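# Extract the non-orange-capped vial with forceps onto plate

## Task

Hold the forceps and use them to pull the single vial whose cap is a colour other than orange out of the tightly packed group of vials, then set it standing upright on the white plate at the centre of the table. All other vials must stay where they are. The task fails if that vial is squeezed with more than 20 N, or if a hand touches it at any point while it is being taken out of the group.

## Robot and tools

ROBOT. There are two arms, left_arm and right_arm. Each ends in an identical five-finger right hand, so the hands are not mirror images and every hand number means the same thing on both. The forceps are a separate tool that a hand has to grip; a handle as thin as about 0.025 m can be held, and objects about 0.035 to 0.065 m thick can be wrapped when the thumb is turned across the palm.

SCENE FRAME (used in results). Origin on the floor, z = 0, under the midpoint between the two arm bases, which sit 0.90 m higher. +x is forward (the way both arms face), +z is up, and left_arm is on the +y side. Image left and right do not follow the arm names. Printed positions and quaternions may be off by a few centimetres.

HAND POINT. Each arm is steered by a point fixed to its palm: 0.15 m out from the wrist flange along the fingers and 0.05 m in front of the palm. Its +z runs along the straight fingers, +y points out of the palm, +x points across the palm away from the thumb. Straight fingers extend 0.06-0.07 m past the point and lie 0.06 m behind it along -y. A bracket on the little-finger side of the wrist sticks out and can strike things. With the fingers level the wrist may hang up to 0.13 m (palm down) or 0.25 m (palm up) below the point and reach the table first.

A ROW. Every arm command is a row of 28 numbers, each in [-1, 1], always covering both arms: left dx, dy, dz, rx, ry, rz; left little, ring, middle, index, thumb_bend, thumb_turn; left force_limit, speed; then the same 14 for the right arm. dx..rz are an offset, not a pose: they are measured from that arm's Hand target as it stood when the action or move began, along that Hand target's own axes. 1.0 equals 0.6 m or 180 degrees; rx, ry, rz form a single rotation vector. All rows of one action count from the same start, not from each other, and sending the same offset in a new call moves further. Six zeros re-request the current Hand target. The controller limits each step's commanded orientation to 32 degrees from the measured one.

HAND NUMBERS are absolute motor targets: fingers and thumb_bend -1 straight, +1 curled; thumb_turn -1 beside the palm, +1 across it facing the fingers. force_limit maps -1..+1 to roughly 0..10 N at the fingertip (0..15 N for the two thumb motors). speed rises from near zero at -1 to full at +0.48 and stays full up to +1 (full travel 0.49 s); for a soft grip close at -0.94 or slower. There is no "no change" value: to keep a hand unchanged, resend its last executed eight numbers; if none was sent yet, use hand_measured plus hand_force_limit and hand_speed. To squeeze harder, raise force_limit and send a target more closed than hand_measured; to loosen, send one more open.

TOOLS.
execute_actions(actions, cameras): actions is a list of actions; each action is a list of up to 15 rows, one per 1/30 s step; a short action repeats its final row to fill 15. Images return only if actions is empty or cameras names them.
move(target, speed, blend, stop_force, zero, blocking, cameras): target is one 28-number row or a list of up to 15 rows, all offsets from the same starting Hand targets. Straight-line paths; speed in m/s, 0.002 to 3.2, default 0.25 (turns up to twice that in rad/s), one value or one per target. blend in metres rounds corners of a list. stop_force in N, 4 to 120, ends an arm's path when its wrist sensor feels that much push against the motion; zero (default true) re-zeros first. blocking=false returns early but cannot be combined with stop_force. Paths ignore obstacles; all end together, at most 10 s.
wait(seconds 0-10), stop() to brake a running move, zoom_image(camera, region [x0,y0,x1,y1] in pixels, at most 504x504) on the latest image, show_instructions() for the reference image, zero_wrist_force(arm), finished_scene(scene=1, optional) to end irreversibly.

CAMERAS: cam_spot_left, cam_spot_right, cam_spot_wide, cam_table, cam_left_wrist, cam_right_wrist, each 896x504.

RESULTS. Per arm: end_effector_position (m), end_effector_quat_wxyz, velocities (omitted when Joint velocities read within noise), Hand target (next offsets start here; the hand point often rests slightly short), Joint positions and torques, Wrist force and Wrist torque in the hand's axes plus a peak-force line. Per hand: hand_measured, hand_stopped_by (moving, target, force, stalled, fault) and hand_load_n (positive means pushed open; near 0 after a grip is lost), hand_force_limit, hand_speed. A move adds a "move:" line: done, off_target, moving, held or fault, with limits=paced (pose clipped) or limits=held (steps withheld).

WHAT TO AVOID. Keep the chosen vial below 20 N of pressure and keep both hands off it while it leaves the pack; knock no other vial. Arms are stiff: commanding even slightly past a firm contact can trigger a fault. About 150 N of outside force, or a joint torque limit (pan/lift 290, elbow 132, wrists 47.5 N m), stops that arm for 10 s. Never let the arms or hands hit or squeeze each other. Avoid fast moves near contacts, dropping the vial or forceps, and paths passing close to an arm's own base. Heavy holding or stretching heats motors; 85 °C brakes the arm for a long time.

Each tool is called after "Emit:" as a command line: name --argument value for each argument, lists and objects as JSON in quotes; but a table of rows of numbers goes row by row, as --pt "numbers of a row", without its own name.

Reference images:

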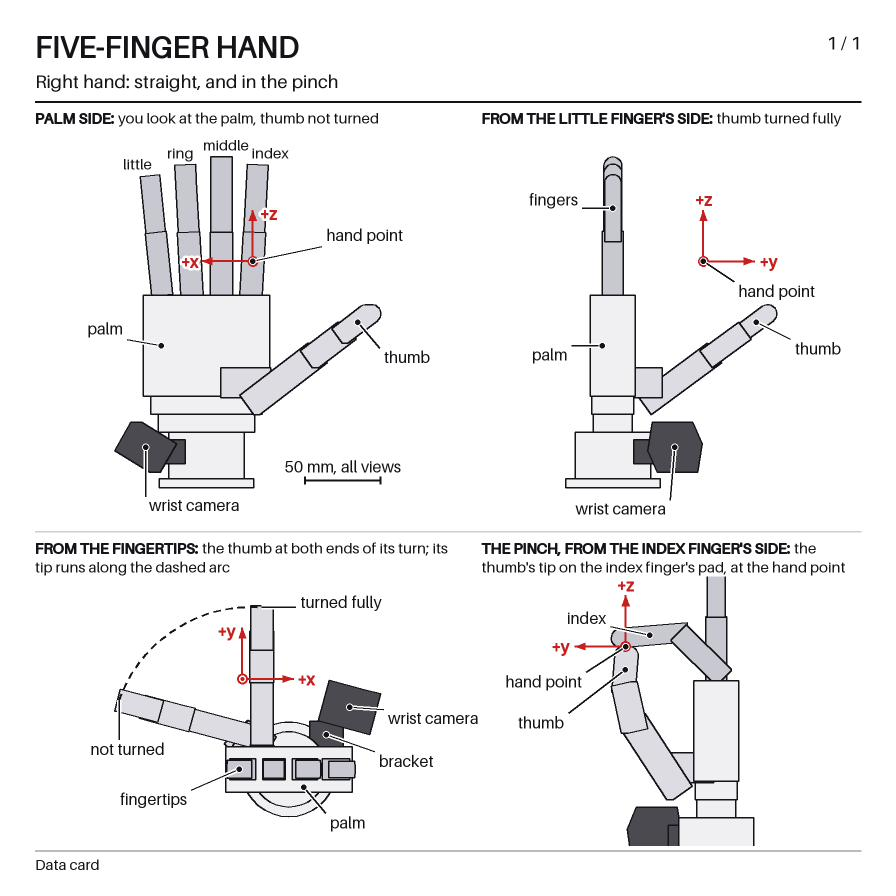

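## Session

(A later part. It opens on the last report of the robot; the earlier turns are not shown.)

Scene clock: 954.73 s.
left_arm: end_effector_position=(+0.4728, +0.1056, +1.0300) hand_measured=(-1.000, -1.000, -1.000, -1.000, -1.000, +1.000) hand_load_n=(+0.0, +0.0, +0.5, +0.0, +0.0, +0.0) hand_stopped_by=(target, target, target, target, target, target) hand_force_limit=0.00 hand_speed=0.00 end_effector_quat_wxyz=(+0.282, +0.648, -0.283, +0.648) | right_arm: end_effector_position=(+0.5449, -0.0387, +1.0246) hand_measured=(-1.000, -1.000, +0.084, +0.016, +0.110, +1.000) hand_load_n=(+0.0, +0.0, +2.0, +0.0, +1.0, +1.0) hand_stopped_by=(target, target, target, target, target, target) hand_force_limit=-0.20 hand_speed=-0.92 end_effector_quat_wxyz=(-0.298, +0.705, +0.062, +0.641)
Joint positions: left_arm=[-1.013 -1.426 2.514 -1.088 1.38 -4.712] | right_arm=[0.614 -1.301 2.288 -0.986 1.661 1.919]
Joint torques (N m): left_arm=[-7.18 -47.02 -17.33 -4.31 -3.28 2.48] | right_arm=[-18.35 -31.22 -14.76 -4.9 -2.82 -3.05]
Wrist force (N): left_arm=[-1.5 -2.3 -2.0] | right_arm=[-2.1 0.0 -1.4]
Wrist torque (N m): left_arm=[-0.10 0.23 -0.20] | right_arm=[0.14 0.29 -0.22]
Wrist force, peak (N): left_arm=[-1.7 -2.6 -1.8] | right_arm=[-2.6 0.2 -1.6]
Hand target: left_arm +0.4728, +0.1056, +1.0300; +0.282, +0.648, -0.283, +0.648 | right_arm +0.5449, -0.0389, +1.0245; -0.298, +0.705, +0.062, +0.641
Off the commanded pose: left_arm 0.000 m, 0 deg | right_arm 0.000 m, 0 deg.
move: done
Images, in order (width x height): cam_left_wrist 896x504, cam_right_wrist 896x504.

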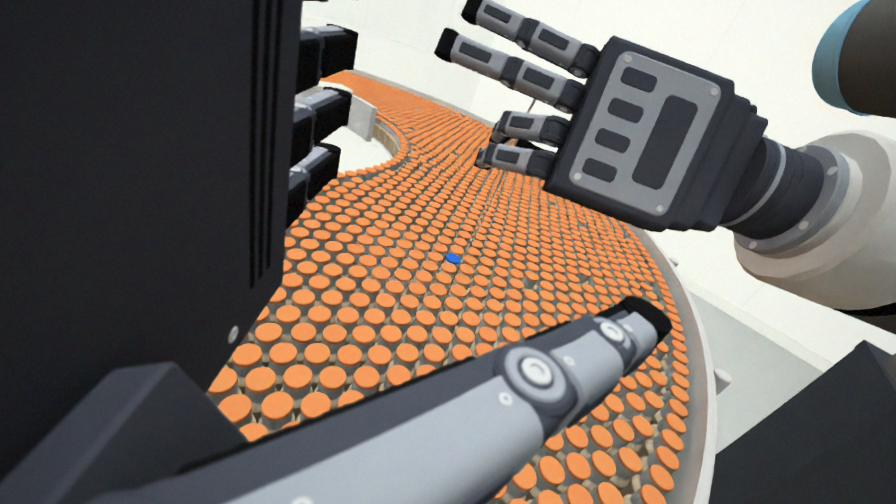

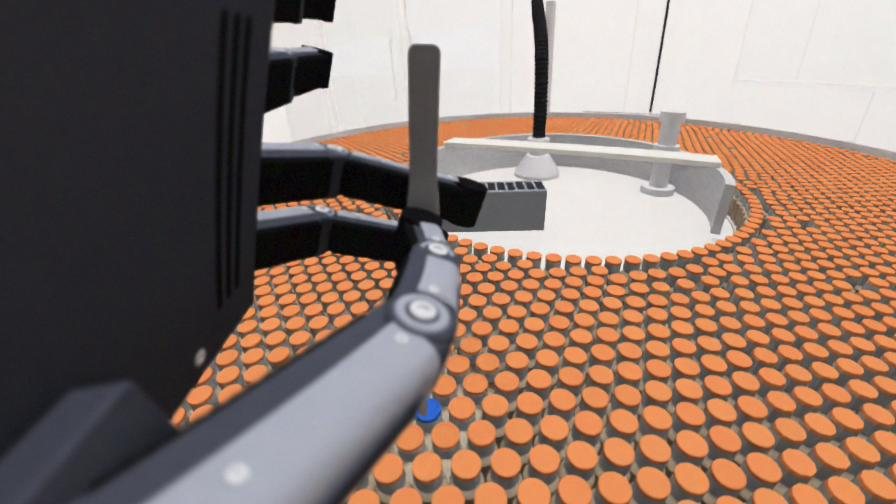

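Emit:
move --target '[0,0,0,0,0,0,-1,-1,-1,-1,-1,1,0,0,-0.0068,0.0058,0.002,0,0,0,-1,-1,0.085,0.016,0.11,1,-0.2,-0.92]' --speed 0.02 --cameras '["cam_left_wrist","cam_right_wrist"]'

Emit:
zoom_image --camera "cam_left_wrist" --region '[435, 215, 485, 275]'

Emit:
zoom_image --camera "cam_right_wrist" --region '[400, 380, 450, 430]'

Scene clock: 990.80 s.
left_arm: end_effector_position=(+0.4728, +0.1056, +1.0300) hand_measured=(-1.000, -1.000, -1.000, -1.000, -1.000, +1.000) hand_load_n=(+0.0, +0.0, +0.0, +0.0, +0.0, +0.0) hand_stopped_by=(target, target, target, target, target, target) hand_force_limit=0.00 hand_speed=0.00 end_effector_quat_wxyz=(+0.282, +0.648, -0.283, +0.648) | right_arm: end_effector_position=(+0.5468, -0.0399, +1.0196) hand_measured=(-1.000, -1.000, +0.084, +0.016, +0.110, +1.000) hand_load_n=(+0.0, -0.5, +2.0, +0.0, +1.5, +1.0) hand_stopped_by=(target, target, target, target, target, target) hand_force_limit=-0.20 hand_speed=-0.92 end_effector_quat_wxyz=(-0.298, +0.705, +0.062, +0.641)
Joint positions: left_arm=[-1.013 -1.426 2.514 -1.088 1.38 -4.712] | right_arm=[0.609 -1.292 2.29 -0.997 1.656 1.919]
Joint torques (N m): left_arm=[-9.96 -47.25 -17.92 -4.09 -3.32 2.42] | right_arm=[-18.87 -31.47 -14.54 -5.06 -2.56 -3.4]
Wrist force (N): left_arm=[-1.7 -2.1 -1.8] | right_arm=[-1.8 -0.1 -1.5]
Wrist torque (N m): left_arm=[-0.09 0.26 -0.21] | right_arm=[0.15 0.26 -0.20]
Wrist force, peak (N): left_arm=[-1.7 -2.4 -2.0] | right_arm=[-2.7 0.0 -1.3]
Hand target: left_arm +0.4728, +0.1056, +1.0300; +0.282, +0.648, -0.283, +0.648 | right_arm +0.5469, -0.0399, +1.0194; -0.298, +0.705, +0.062, +0.641
Off the commanded pose: left_arm 0.000 m, 0 deg | right_arm 0.000 m, 0 deg.
move: done
Images, in order (width x height): cam_left_wrist 896x504, cam_right_wrist 896x504.

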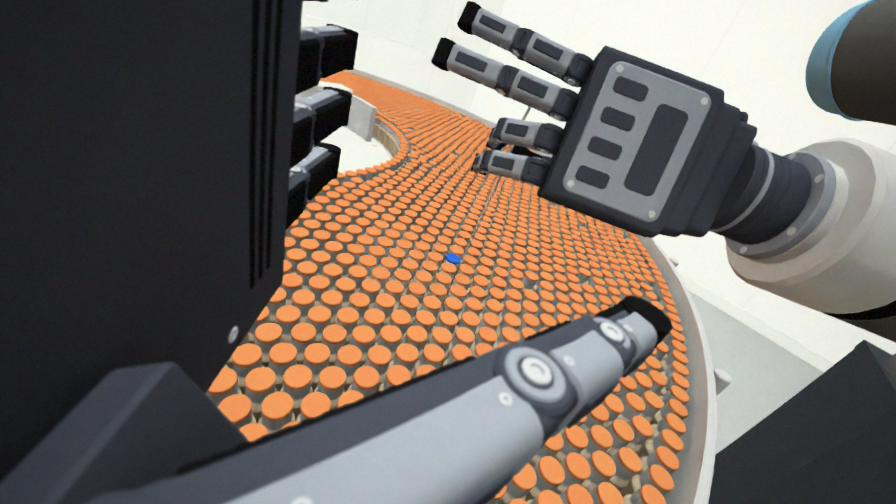

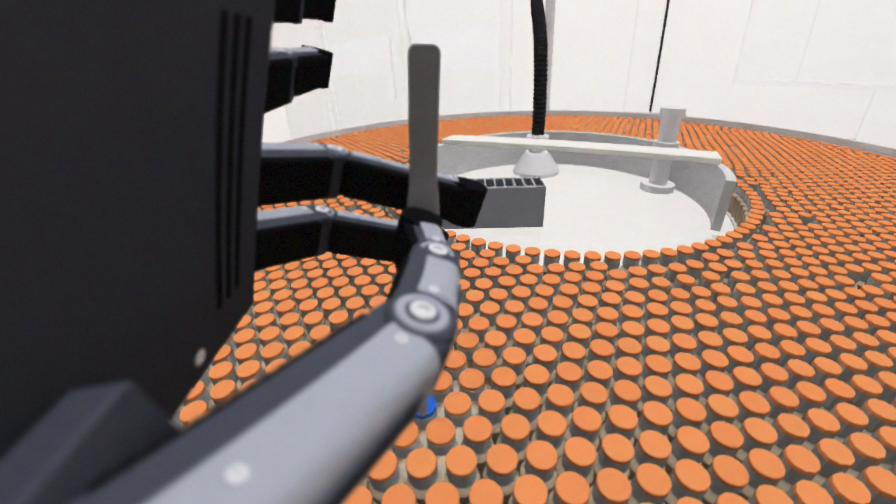

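Scaled by 8.400 from the camera's 896x504 image, which has a finer 1280x720 frame.

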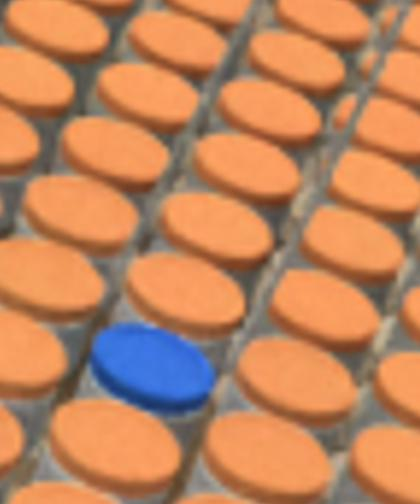

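Scaled by 10.080 from the camera's 896x504 image, which has a finer 1280x720 frame.

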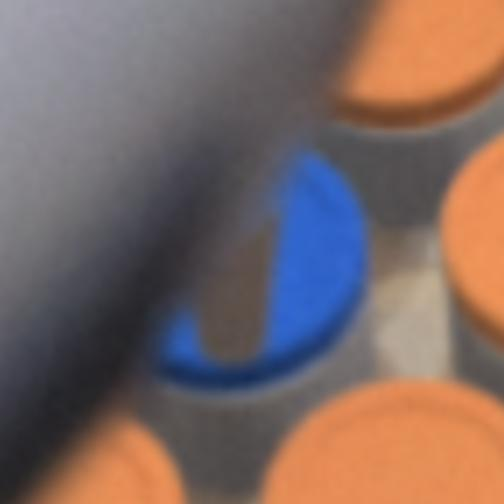

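Emit:
move --target '[0,0,0,0,0,0,-1,-1,-1,-1,-1,1,0,0,-0.00783,0.00285,0,0,0,0,-1,-1,0.085,0.016,0.11,1,-0.2,-0.92]' --speed 0.01 --stop_force 4 --cameras '["cam_left_wrist","cam_right_wrist"]'

Emit:
zoom_image --camera "cam_left_wrist" --region '[435, 215, 485, 275]'

Emit:
zoom_image --camera "cam_right_wrist" --region '[400, 380, 450, 430]'

Scene clock: 1004.53 s.
left_arm: end_effector_position=(+0.4728, +0.1056, +1.0300) hand_measured=(-1.000, -1.000, -1.000, -1.000, -1.000, +1.000) hand_load_n=(+0.0, +0.0, +0.0, +0.0, +0.0, +0.0) hand_stopped_by=(target, target, target, target, target, target) hand_force_limit=0.00 hand_speed=0.00 end_effector_quat_wxyz=(+0.282, +0.648, -0.283, +0.648) | right_arm: end_effector_position=(+0.5469, -0.0399, +1.0144) hand_measured=(-1.000, -1.000, +0.084, +0.016, +0.110, +1.000) hand_load_n=(+0.0, +0.0, +2.0, +0.0, +1.5, +1.0) hand_stopped_by=(target, target, target, target, target, target) hand_force_limit=-0.20 hand_speed=-0.92 end_effector_quat_wxyz=(-0.298, +0.705, +0.062, +0.641)
Joint positions: left_arm=[-1.013 -1.426 2.514 -1.088 1.38 -4.712] | right_arm=[0.609 -1.282 2.292 -1.008 1.656 1.919]
Joint torques (N m): left_arm=[-7.92 -46.6 -17.78 -4.13 -3.29 2.33] | right_arm=[-21.53 -27.82 -14.57 -5.32 -3.1 -2.84]
Wrist force (N): left_arm=[-1.7 -2.2 -1.4] | right_arm=[-1.5 0.0 -1.3]
Wrist torque (N m): left_arm=[-0.11 0.25 -0.21] | right_arm=[0.14 0.24 -0.19]
Wrist force, peak (N): left_arm=[-1.7 -2.6 -1.9] | right_arm=[-2.4 0.0 -1.7]
Hand target: left_arm +0.4728, +0.1056, +1.0300; +0.282, +0.648, -0.283, +0.648 | right_arm +0.5469, -0.0399, +1.0144; -0.298, +0.705, +0.062, +0.641
Off the commanded pose: left_arm 0.000 m, 0 deg | right_arm 0.000 m, 0 deg.
move: done
Images, in order (width x height): cam_left_wrist 896x504, cam_right_wrist 896x504.

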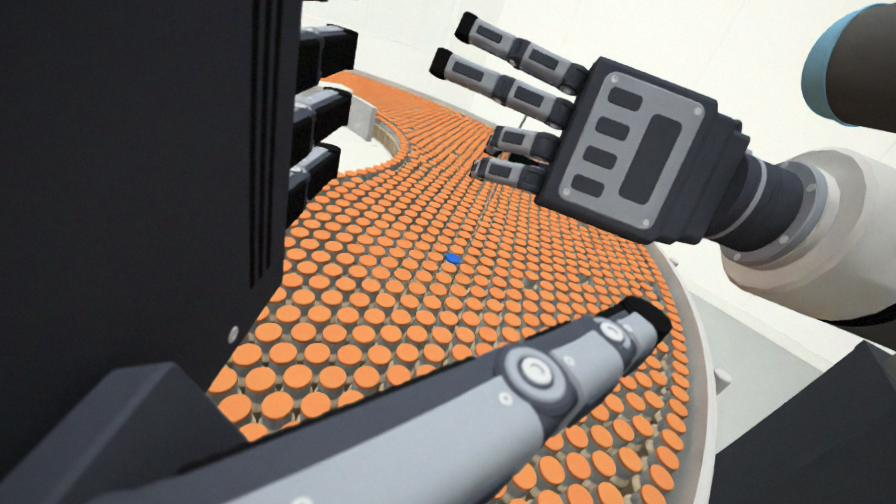

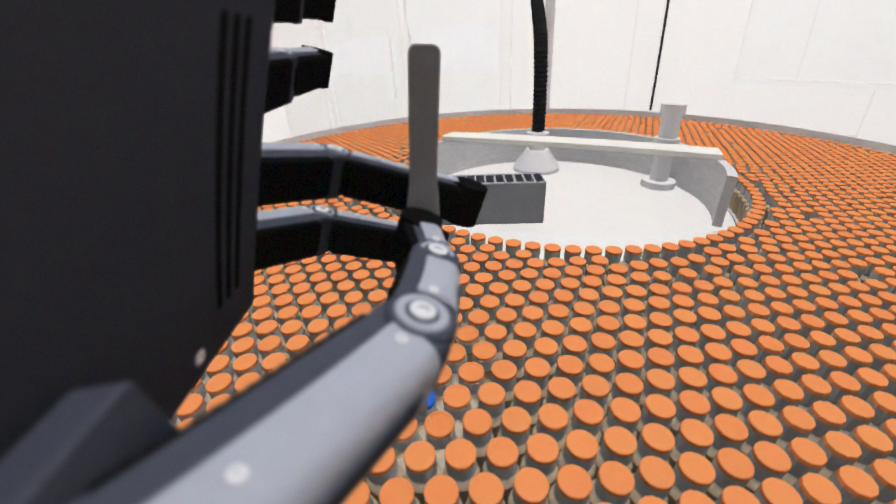

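Scaled by 8.400 from the camera's 896x504 image, which has a finer 1280x720 frame.

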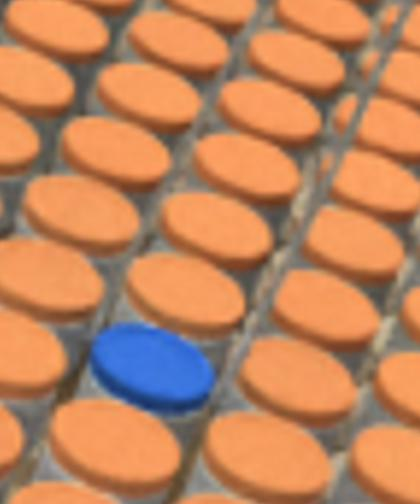

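Scaled by 10.080 from the camera's 896x504 image, which has a finer 1280x720 frame.

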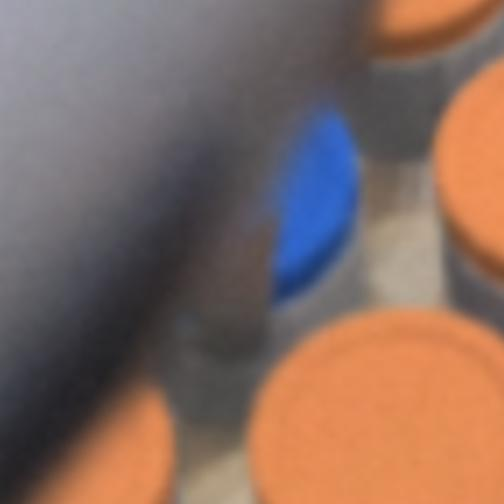

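Emit:
move --target '[0,0,0,0,0,0,-1,-1,-1,-1,-1,1,0,0,-0.0063,0.0023,0,0,0,0,-1,-1,0.085,0.016,0.11,1,-0.2,-0.92]' --speed 0.008 --stop_force 4 --cameras '["cam_left_wrist","cam_right_wrist","cam_table"]'

Emit:
zoom_image --camera "cam_left_wrist" --region '[435, 215, 485, 275]'

Emit:
zoom_image --camera "cam_right_wrist" --region '[400, 380, 450, 430]'

Emit:
zoom_image --camera "cam_table" --region '[410, 240, 490, 320]'

Scene clock: 1016.33 s.
left_arm: end_effector_position=(+0.4728, +0.1056, +1.0300) hand_measured=(-1.000, -1.000, -1.000, -1.000, -1.000, +1.000) hand_load_n=(-0.5, +0.0, +0.0, +0.0, +0.0, +0.5) hand_stopped_by=(target, target, target, target, target, target) hand_force_limit=0.00 hand_speed=0.00 end_effector_quat_wxyz=(+0.282, +0.648, -0.283, +0.648) | right_arm: end_effector_position=(+0.5469, -0.0399, +1.0104) hand_measured=(-1.000, -1.000, +0.084, +0.016, +0.110, +1.000) hand_load_n=(+0.0, +0.0, +1.5, +0.0, +1.0, +1.0) hand_stopped_by=(target, target, target, target, target, target) hand_force_limit=-0.20 hand_speed=-0.92 end_effector_quat_wxyz=(-0.298, +0.705, +0.062, +0.641)
Joint positions: left_arm=[-1.013 -1.426 2.514 -1.088 1.38 -4.712] | right_arm=[0.609 -1.275 2.294 -1.017 1.656 1.919]
Joint torques (N m): left_arm=[-8.01 -47.05 -17.08 -4.16 -3.2 2.42] | right_arm=[-20.33 -32.74 -12.98 -4.7 -2.86 -2.74]
Wrist force (N): left_arm=[-1.6 -2.5 -1.8] | right_arm=[-2.0 0.1 -1.5]
Wrist torque (N m): left_arm=[-0.14 0.25 -0.21] | right_arm=[0.18 0.30 -0.21]
Wrist force, peak (N): left_arm=[-1.8 -2.7 -1.6] | right_arm=[-2.5 -0.2 -1.7]
Hand target: left_arm +0.4728, +0.1056, +1.0300; +0.282, +0.648, -0.283, +0.648 | right_arm +0.5469, -0.0399, +1.0104; -0.298, +0.705, +0.062, +0.641
Off the commanded pose: left_arm 0.000 m, 0 deg | right_arm 0.000 m, 0 deg.
move: done
Images, in order (width x height): cam_table 896x504, cam_left_wrist 896x504, cam_right_wrist 896x504.

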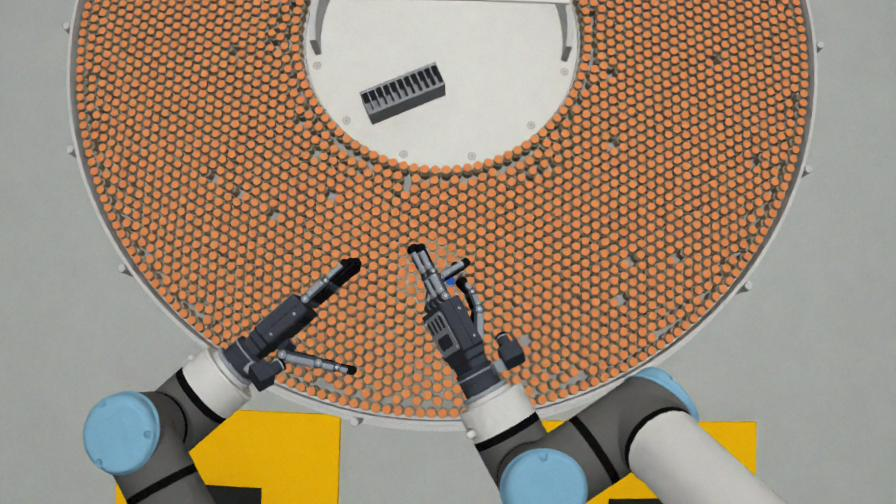

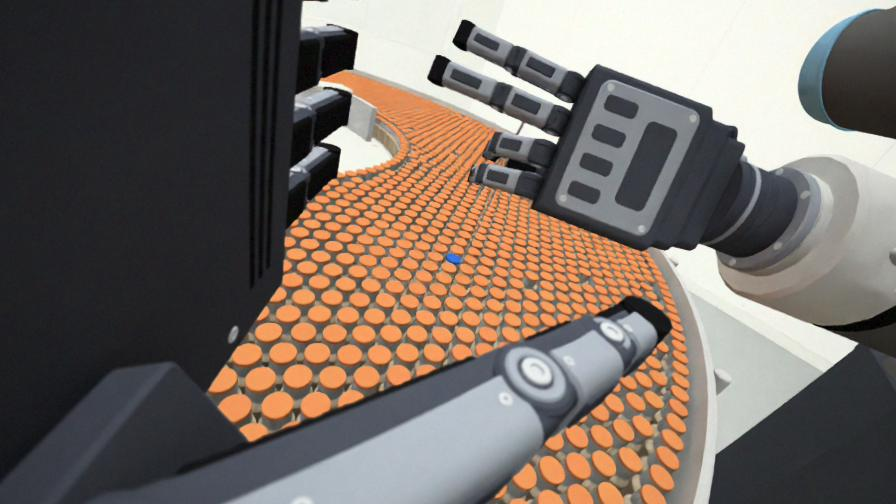

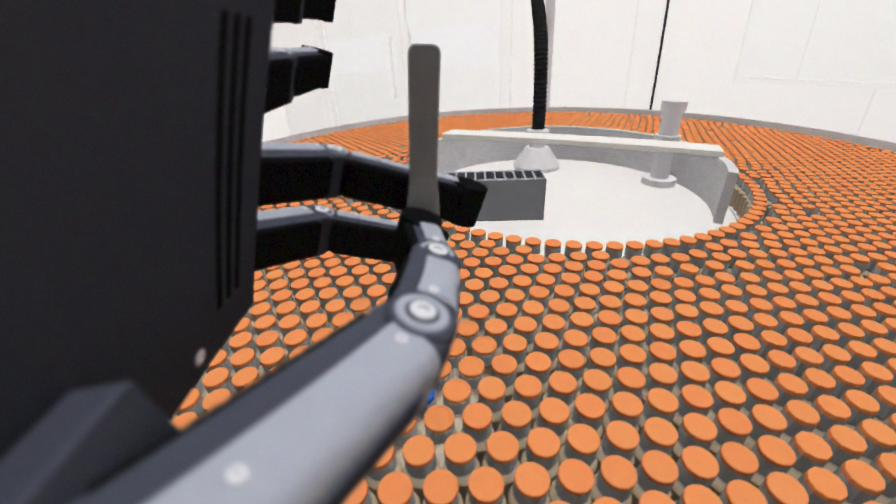

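Scaled by 8.400 from the camera's 896x504 image, which has a finer 1280x720 frame.

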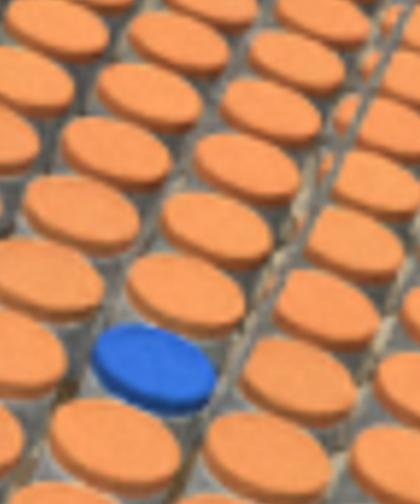

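Scaled by 10.080 from the camera's 896x504 image, which has a finer 1280x720 frame.

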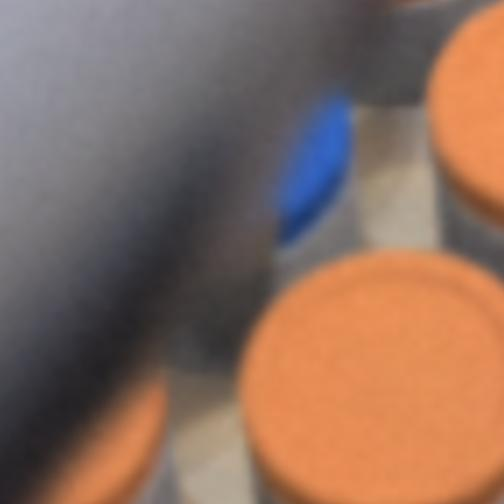

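Scaled by 6.300 from the camera's 896x504 image, which has a finer 1280x720 frame.

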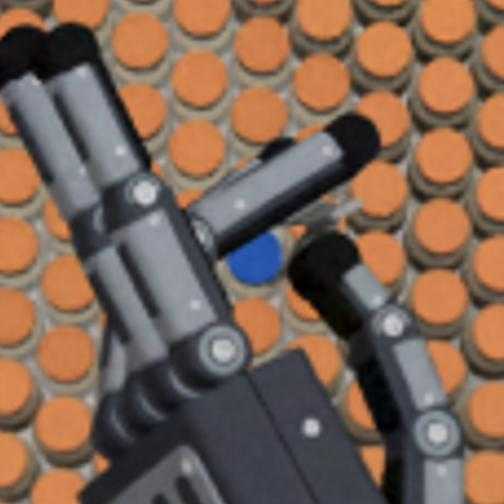

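Emit:
move --target '[0,0,0,0,0,0,-1,-1,-1,-1,-1,1,0,0,-0.00315,0.00115,0,0,0,0,-1,-1,0.085,0.016,0.11,1,-0.2,-0.92]' --speed 0.01 --stop_force 4 --cameras '["cam_left_wrist","cam_right_wrist","cam_table"]'

Scene clock: 1043.27 s.
left_arm: end_effector_position=(+0.4728, +0.1056, +1.0300) hand_measured=(-1.000, -1.000, -1.000, -1.000, -1.000, +1.000) hand_load_n=(+0.0, +0.0, +0.0, +0.0, +0.0, +0.5) hand_stopped_by=(target, target, target, target, target, target) hand_force_limit=0.00 hand_speed=0.00 end_effector_quat_wxyz=(+0.282, +0.648, -0.283, +0.648) | right_arm: end_effector_position=(+0.5469, -0.0399, +1.0084) hand_measured=(-1.000, -1.000, +0.084, +0.016, +0.110, +1.000) hand_load_n=(-0.5, +0.0, +2.0, +0.0, +1.5, +1.0) hand_stopped_by=(target, target, target, target, target, target) hand_force_limit=-0.20 hand_speed=-0.92 end_effector_quat_wxyz=(-0.298, +0.705, +0.062, +0.641)
Joint positions: left_arm=[-1.013 -1.426 2.514 -1.088 1.38 -4.712] | right_arm=[0.609 -1.271 2.295 -1.022 1.656 1.919]
Joint torques (N m): left_arm=[-7.89 -46.95 -17.74 -4.18 -3.05 2.24] | right_arm=[-20.45 -30.48 -14.43 -5.01 -2.45 -2.7]
Motor temperatures (°C): left_arm=[47 34 38 46 49 42] | right_arm=[36 43 31 42 40 39]
Wrist force (N): left_arm=[-1.5 -2.4 -1.4] | right_arm=[-1.8 0.1 -1.3]
Wrist torque (N m): left_arm=[-0.15 0.22 -0.21] | right_arm=[0.15 0.27 -0.21]
Wrist force, peak (N): left_arm=[-1.8 -2.6 -1.6] | right_arm=[-2.1 -0.2 -2.1]
Hand target: left_arm +0.4728, +0.1056, +1.0300; +0.282, +0.648, -0.283, +0.648 | right_arm +0.5469, -0.0399, +1.0084; -0.298, +0.705, +0.062, +0.641
Off the commanded pose: left_arm 0.000 m, 0 deg | right_arm 0.000 m, 0 deg.
move: done
Images, in order (width x height): cam_table 896x504, cam_left_wrist 896x504, cam_right_wrist 896x504.

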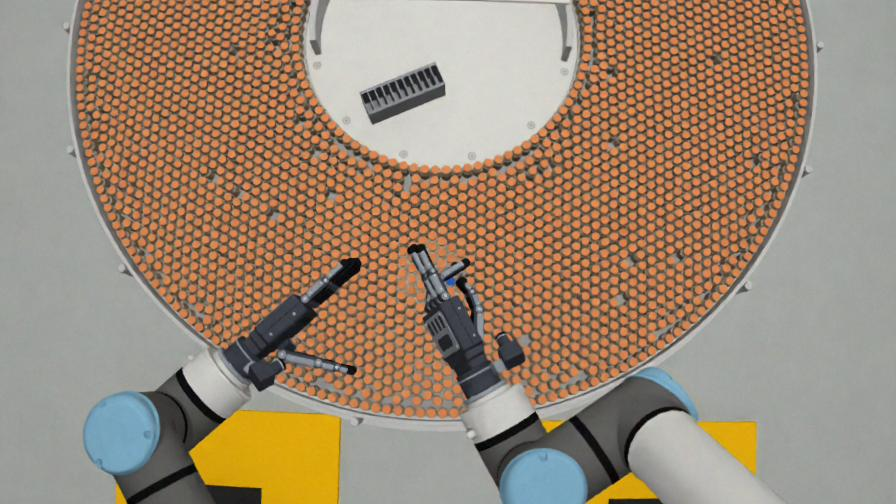

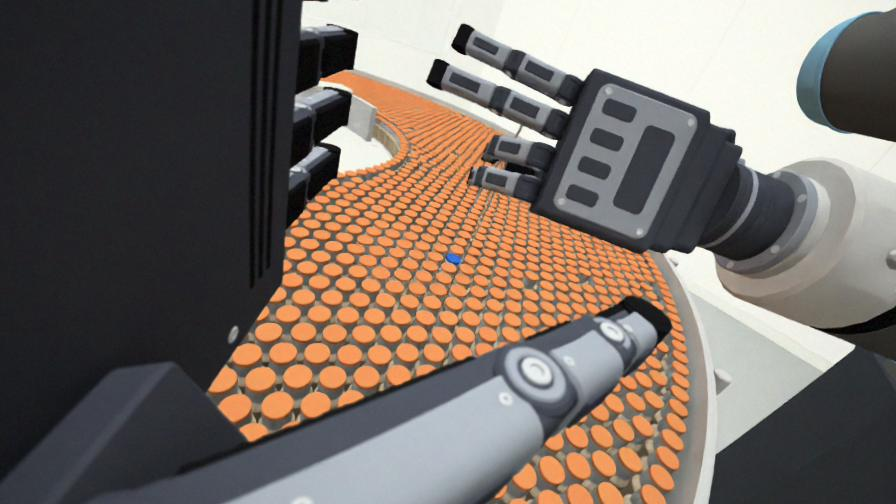

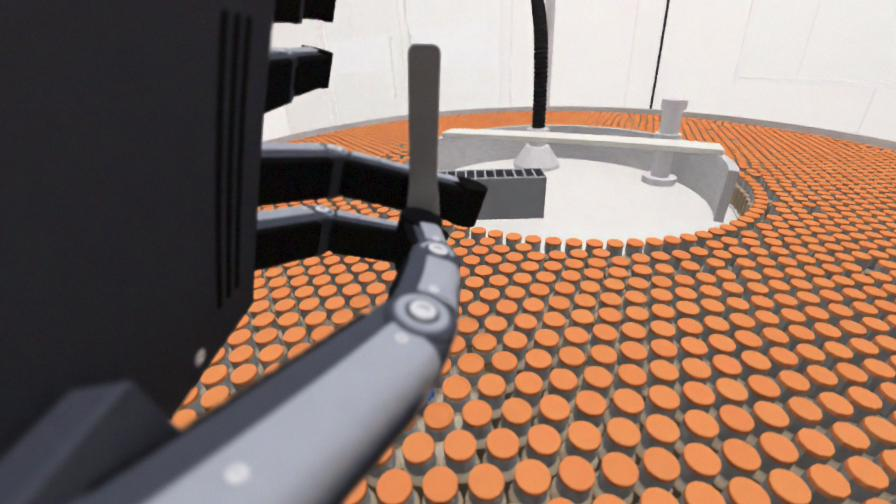

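Emit:
zoom_image --camera "cam_left_wrist" --region '[430, 180, 510, 290]'

Emit:
zoom_image --camera "cam_right_wrist" --region '[400, 340, 480, 440]'

Emit:
zoom_image --camera "cam_table" --region '[400, 240, 490, 310]'

Scaled by 4.582 from the camera's 896x504 image, which has a finer 1280x720 frame.

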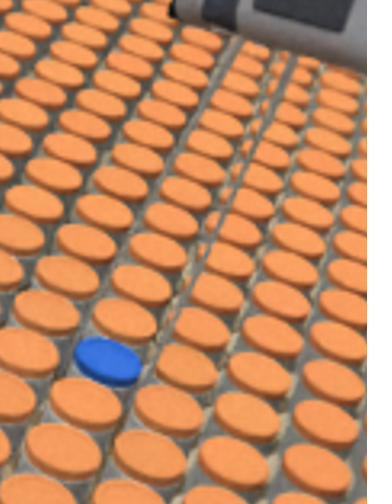

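Scaled by 5.040 from the camera's 896x504 image, which has a finer 1280x720 frame.

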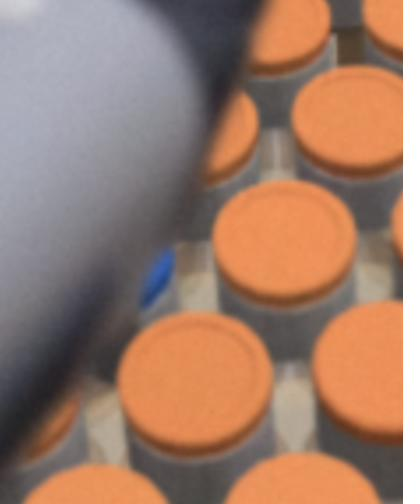

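Scaled by 5.600 from the camera's 896x504 image, which has a finer 1280x720 frame.

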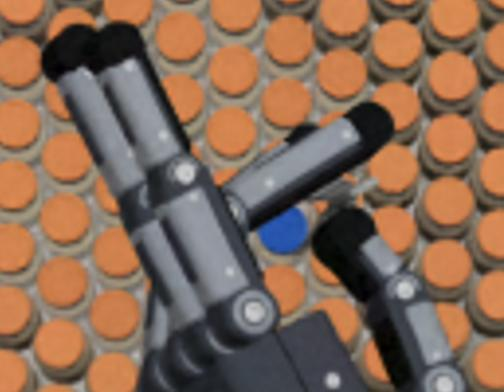

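Emit:
zoom_image --camera "cam_left_wrist" --region '[440, 110, 560, 270]'

Emit:
zoom_image --camera "cam_left_wrist" --region '[435, 215, 485, 275]'

Emit:
zoom_image --camera "cam_right_wrist" --region '[370, 30, 520, 300]'

Scaled by 3.150 from the camera's 896x504 image, which has a finer 1280x720 frame.

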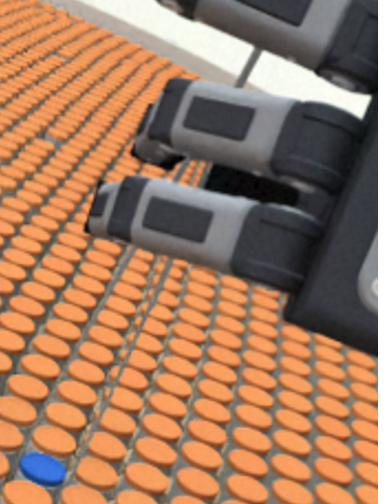

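Scaled by 8.400 from the camera's 896x504 image, which has a finer 1280x720 frame.

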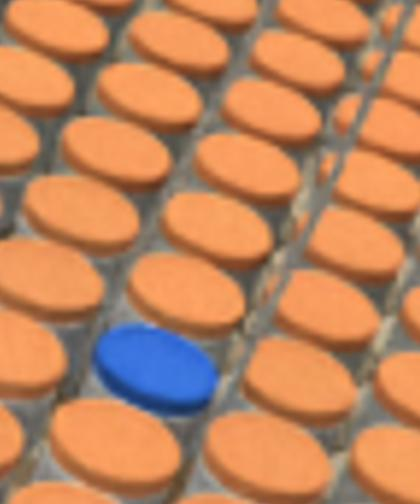

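Scaled by 1.867 from the camera's 896x504 image, which has a finer 1280x720 frame.

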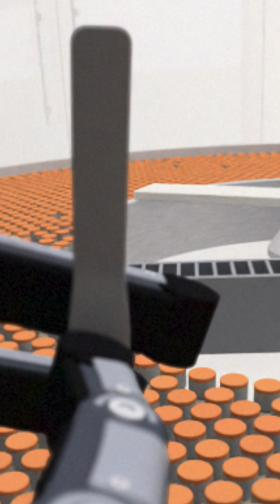

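Emit:
zoom_image --camera "cam_left_wrist" --region '[465, 185, 505, 225]'

Emit:
zoom_image --camera "cam_left_wrist" --region '[440, 220, 480, 270]'

Scaled by 12.600 from the camera's 896x504 image, which has a finer 1280x720 frame.

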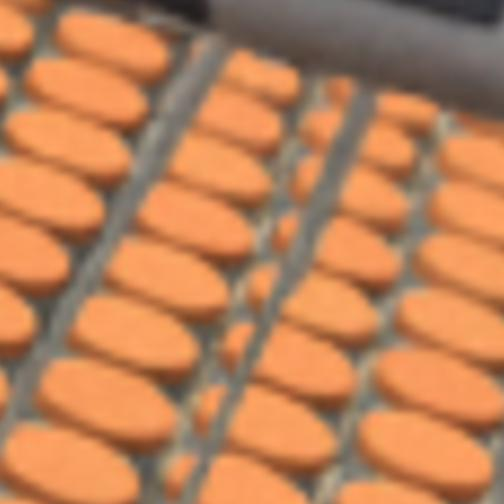

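Scaled by 10.080 from the camera's 896x504 image, which has a finer 1280x720 frame.

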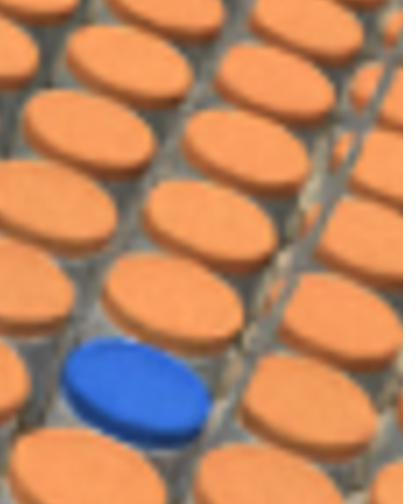

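Emit:
move --target '[0,0,0,0,0,0,-1,-1,-1,-1,-1,1,0,0,0,0,0,0,0,0,-1,-1,0.09,0.03,0.11,1,-0.2,-0.92]' --cameras '["cam_left_wrist","cam_right_wrist"]'

Emit:
zoom_image --camera "cam_left_wrist" --region '[440, 185, 500, 270]'

Scene clock: 1076.20 s.
left_arm: end_effector_position=(+0.4728, +0.1056, +1.0300) hand_measured=(-1.000, -1.000, -1.000, -1.000, -1.000, +1.000) hand_load_n=(+0.0, +0.0, +0.0, -0.5, +0.5, +0.0) hand_stopped_by=(target, target, target, target, target, target) hand_force_limit=0.00 hand_speed=0.00 end_effector_quat_wxyz=(+0.282, +0.648, -0.283, +0.648) | right_arm: end_effector_position=(+0.5469, -0.0399, +1.0084) hand_measured=(-1.000, -1.000, +0.090, +0.030, +0.110, +1.000) hand_load_n=(+0.0, +0.0, +3.5, +2.0, +1.5, +0.5) hand_stopped_by=(target, target, target, target, target, target) hand_force_limit=-0.20 hand_speed=-0.92 end_effector_quat_wxyz=(-0.298, +0.705, +0.062, +0.641)
Joint positions: left_arm=[-1.013 -1.426 2.514 -1.088 1.38 -4.712] | right_arm=[0.609 -1.271 2.295 -1.022 1.656 1.919]
Joint torques (N m): left_arm=[-7.66 -46.86 -17.85 -4.16 -3.34 2.39] | right_arm=[-18.29 -30.68 -14.54 -4.8 -2.79 -3.23]
Wrist force (N): left_arm=[-1.6 -2.4 -1.8] | right_arm=[-2.0 -0.1 -1.3]
Wrist torque (N m): left_arm=[-0.12 0.25 -0.21] | right_arm=[0.14 0.31 -0.21]
Wrist force, peak (N): left_arm=[-1.6 -2.8 -1.6] | right_arm=[-2.4 0.0 -1.7]
Hand target: left_arm +0.4728, +0.1056, +1.0300; +0.282, +0.648, -0.283, +0.648 | right_arm +0.5469, -0.0399, +1.0084; -0.298, +0.705, +0.062, +0.641
Off the commanded pose: left_arm 0.000 m, 0 deg | right_arm 0.000 m, 0 deg.
move: done
Images, in order (width x height): cam_left_wrist 896x504, cam_right_wrist 896x504.

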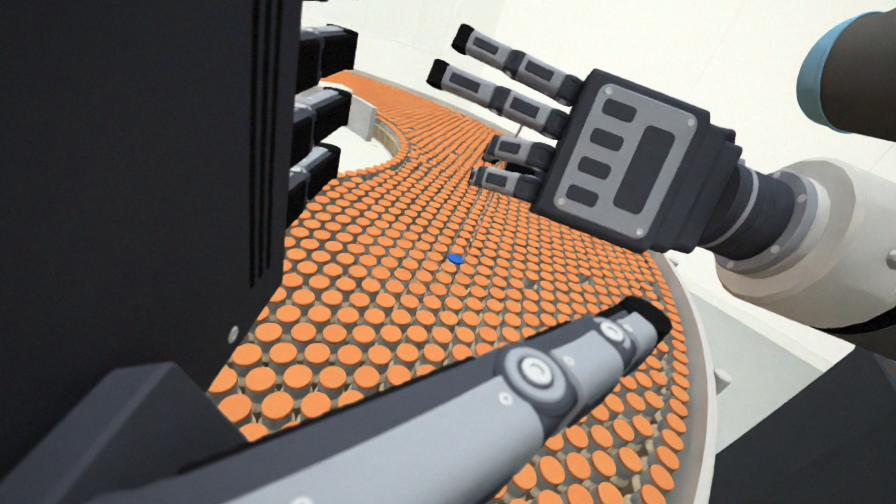

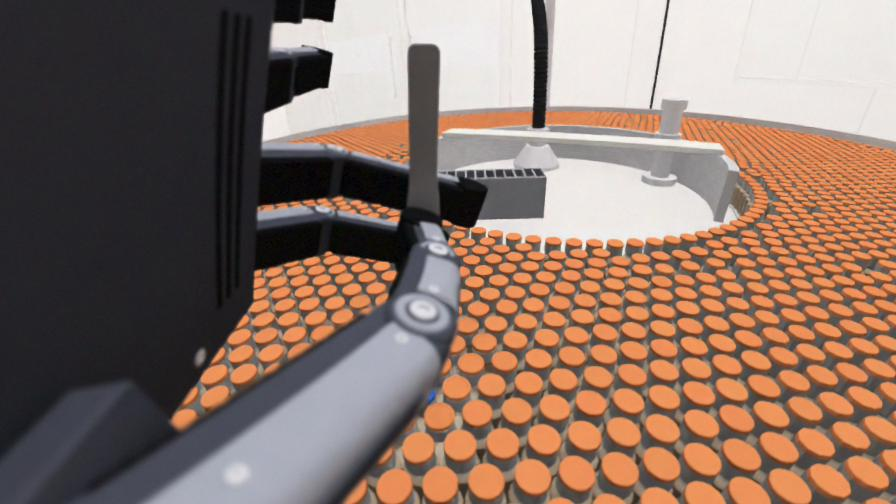

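Scaled by 5.929 from the camera's 896x504 image, which has a finer 1280x720 frame.

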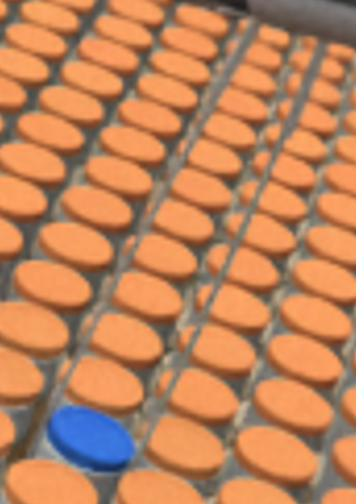

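Emit:
move --target '[0,0,0,0,0,0,-1,-1,-1,-1,-1,1,0,0,0,0,0,0,0,0,-1,-1,0.095,0.042,0.11,1,0,-0.92]' --cameras '["cam_left_wrist","cam_right_wrist"]'

Emit:
zoom_image --camera "cam_left_wrist" --region '[440, 185, 500, 270]'

Emit:
zoom_image --camera "cam_right_wrist" --region '[400, 340, 480, 440]'

Scene clock: 1081.83 s.
left_arm: end_effector_position=(+0.4728, +0.1056, +1.0300) hand_measured=(-1.000, -1.000, -1.000, -1.000, -1.000, +1.000) hand_load_n=(+0.0, +0.0, +0.0, +0.0, +0.0, +0.5) hand_stopped_by=(target, target, target, target, target, target) hand_force_limit=0.00 hand_speed=0.00 end_effector_quat_wxyz=(+0.282, +0.648, -0.283, +0.648) | right_arm: end_effector_position=(+0.5469, -0.0399, +1.0084) hand_measured=(-1.000, -1.000, +0.094, +0.040, +0.110, +1.000) hand_load_n=(+0.0, +0.0, +4.0, +6.5, +2.5, +0.5) hand_stopped_by=(target, target, target, force, target, target) hand_force_limit=0.00 hand_speed=-0.92 end_effector_quat_wxyz=(-0.298, +0.705, +0.062, +0.641)
Joint positions: left_arm=[-1.013 -1.426 2.514 -1.088 1.38 -4.712] | right_arm=[0.609 -1.271 2.295 -1.022 1.656 1.919]
Joint torques (N m): left_arm=[-7.45 -46.78 -17.42 -3.96 -3.22 2.12] | right_arm=[-19.05 -33.69 -13.92 -3.26 -2.26 -3.05]
Wrist force (N): left_arm=[-1.4 -2.0 -1.6] | right_arm=[-1.7 -0.5 -0.6]
Wrist torque (N m): left_arm=[-0.08 0.22 -0.19] | right_arm=[0.12 0.31 -0.19]
Wrist force, peak (N): left_arm=[-1.7 -2.6 -1.7] | right_arm=[-2.5 -0.5 -1.0]
Hand target: left_arm +0.4728, +0.1056, +1.0300; +0.282, +0.648, -0.283, +0.648 | right_arm +0.5469, -0.0399, +1.0084; -0.298, +0.705, +0.062, +0.641
Off the commanded pose: left_arm 0.000 m, 0 deg | right_arm 0.000 m, 0 deg.
move: done
Images, in order (width x height): cam_left_wrist 896x504, cam_right_wrist 896x504.

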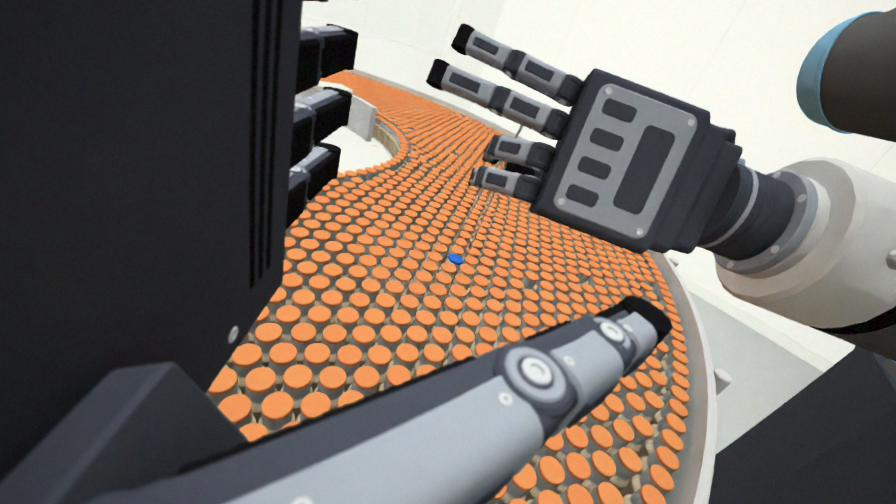

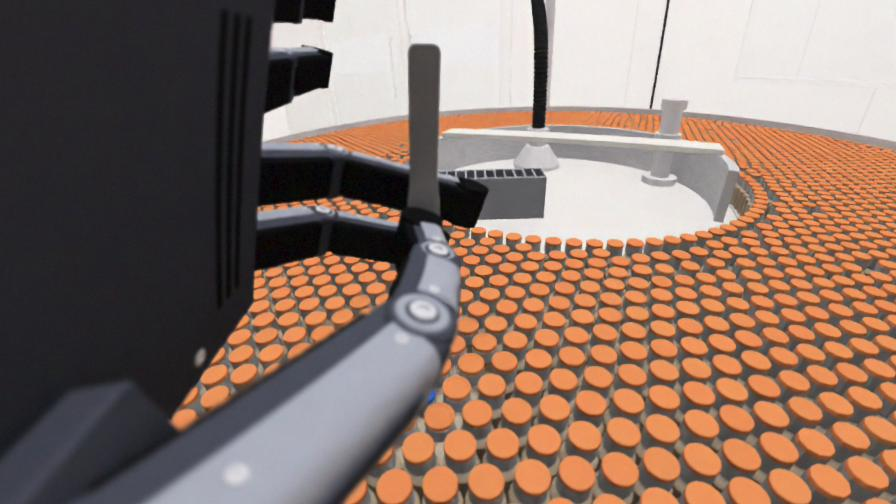

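Scaled by 5.929 from the camera's 896x504 image, which has a finer 1280x720 frame.

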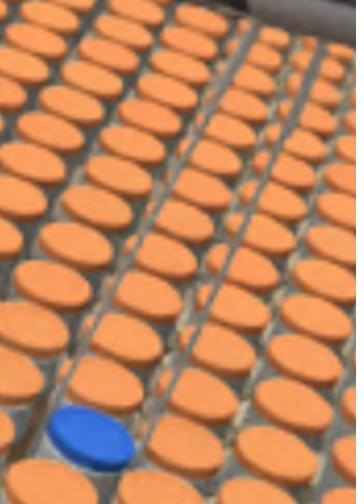

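Scaled by 5.040 from the camera's 896x504 image, which has a finer 1280x720 frame.

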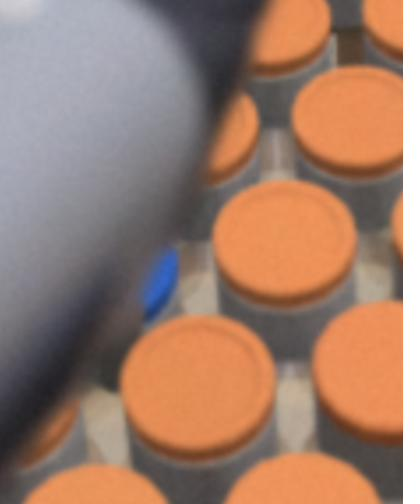

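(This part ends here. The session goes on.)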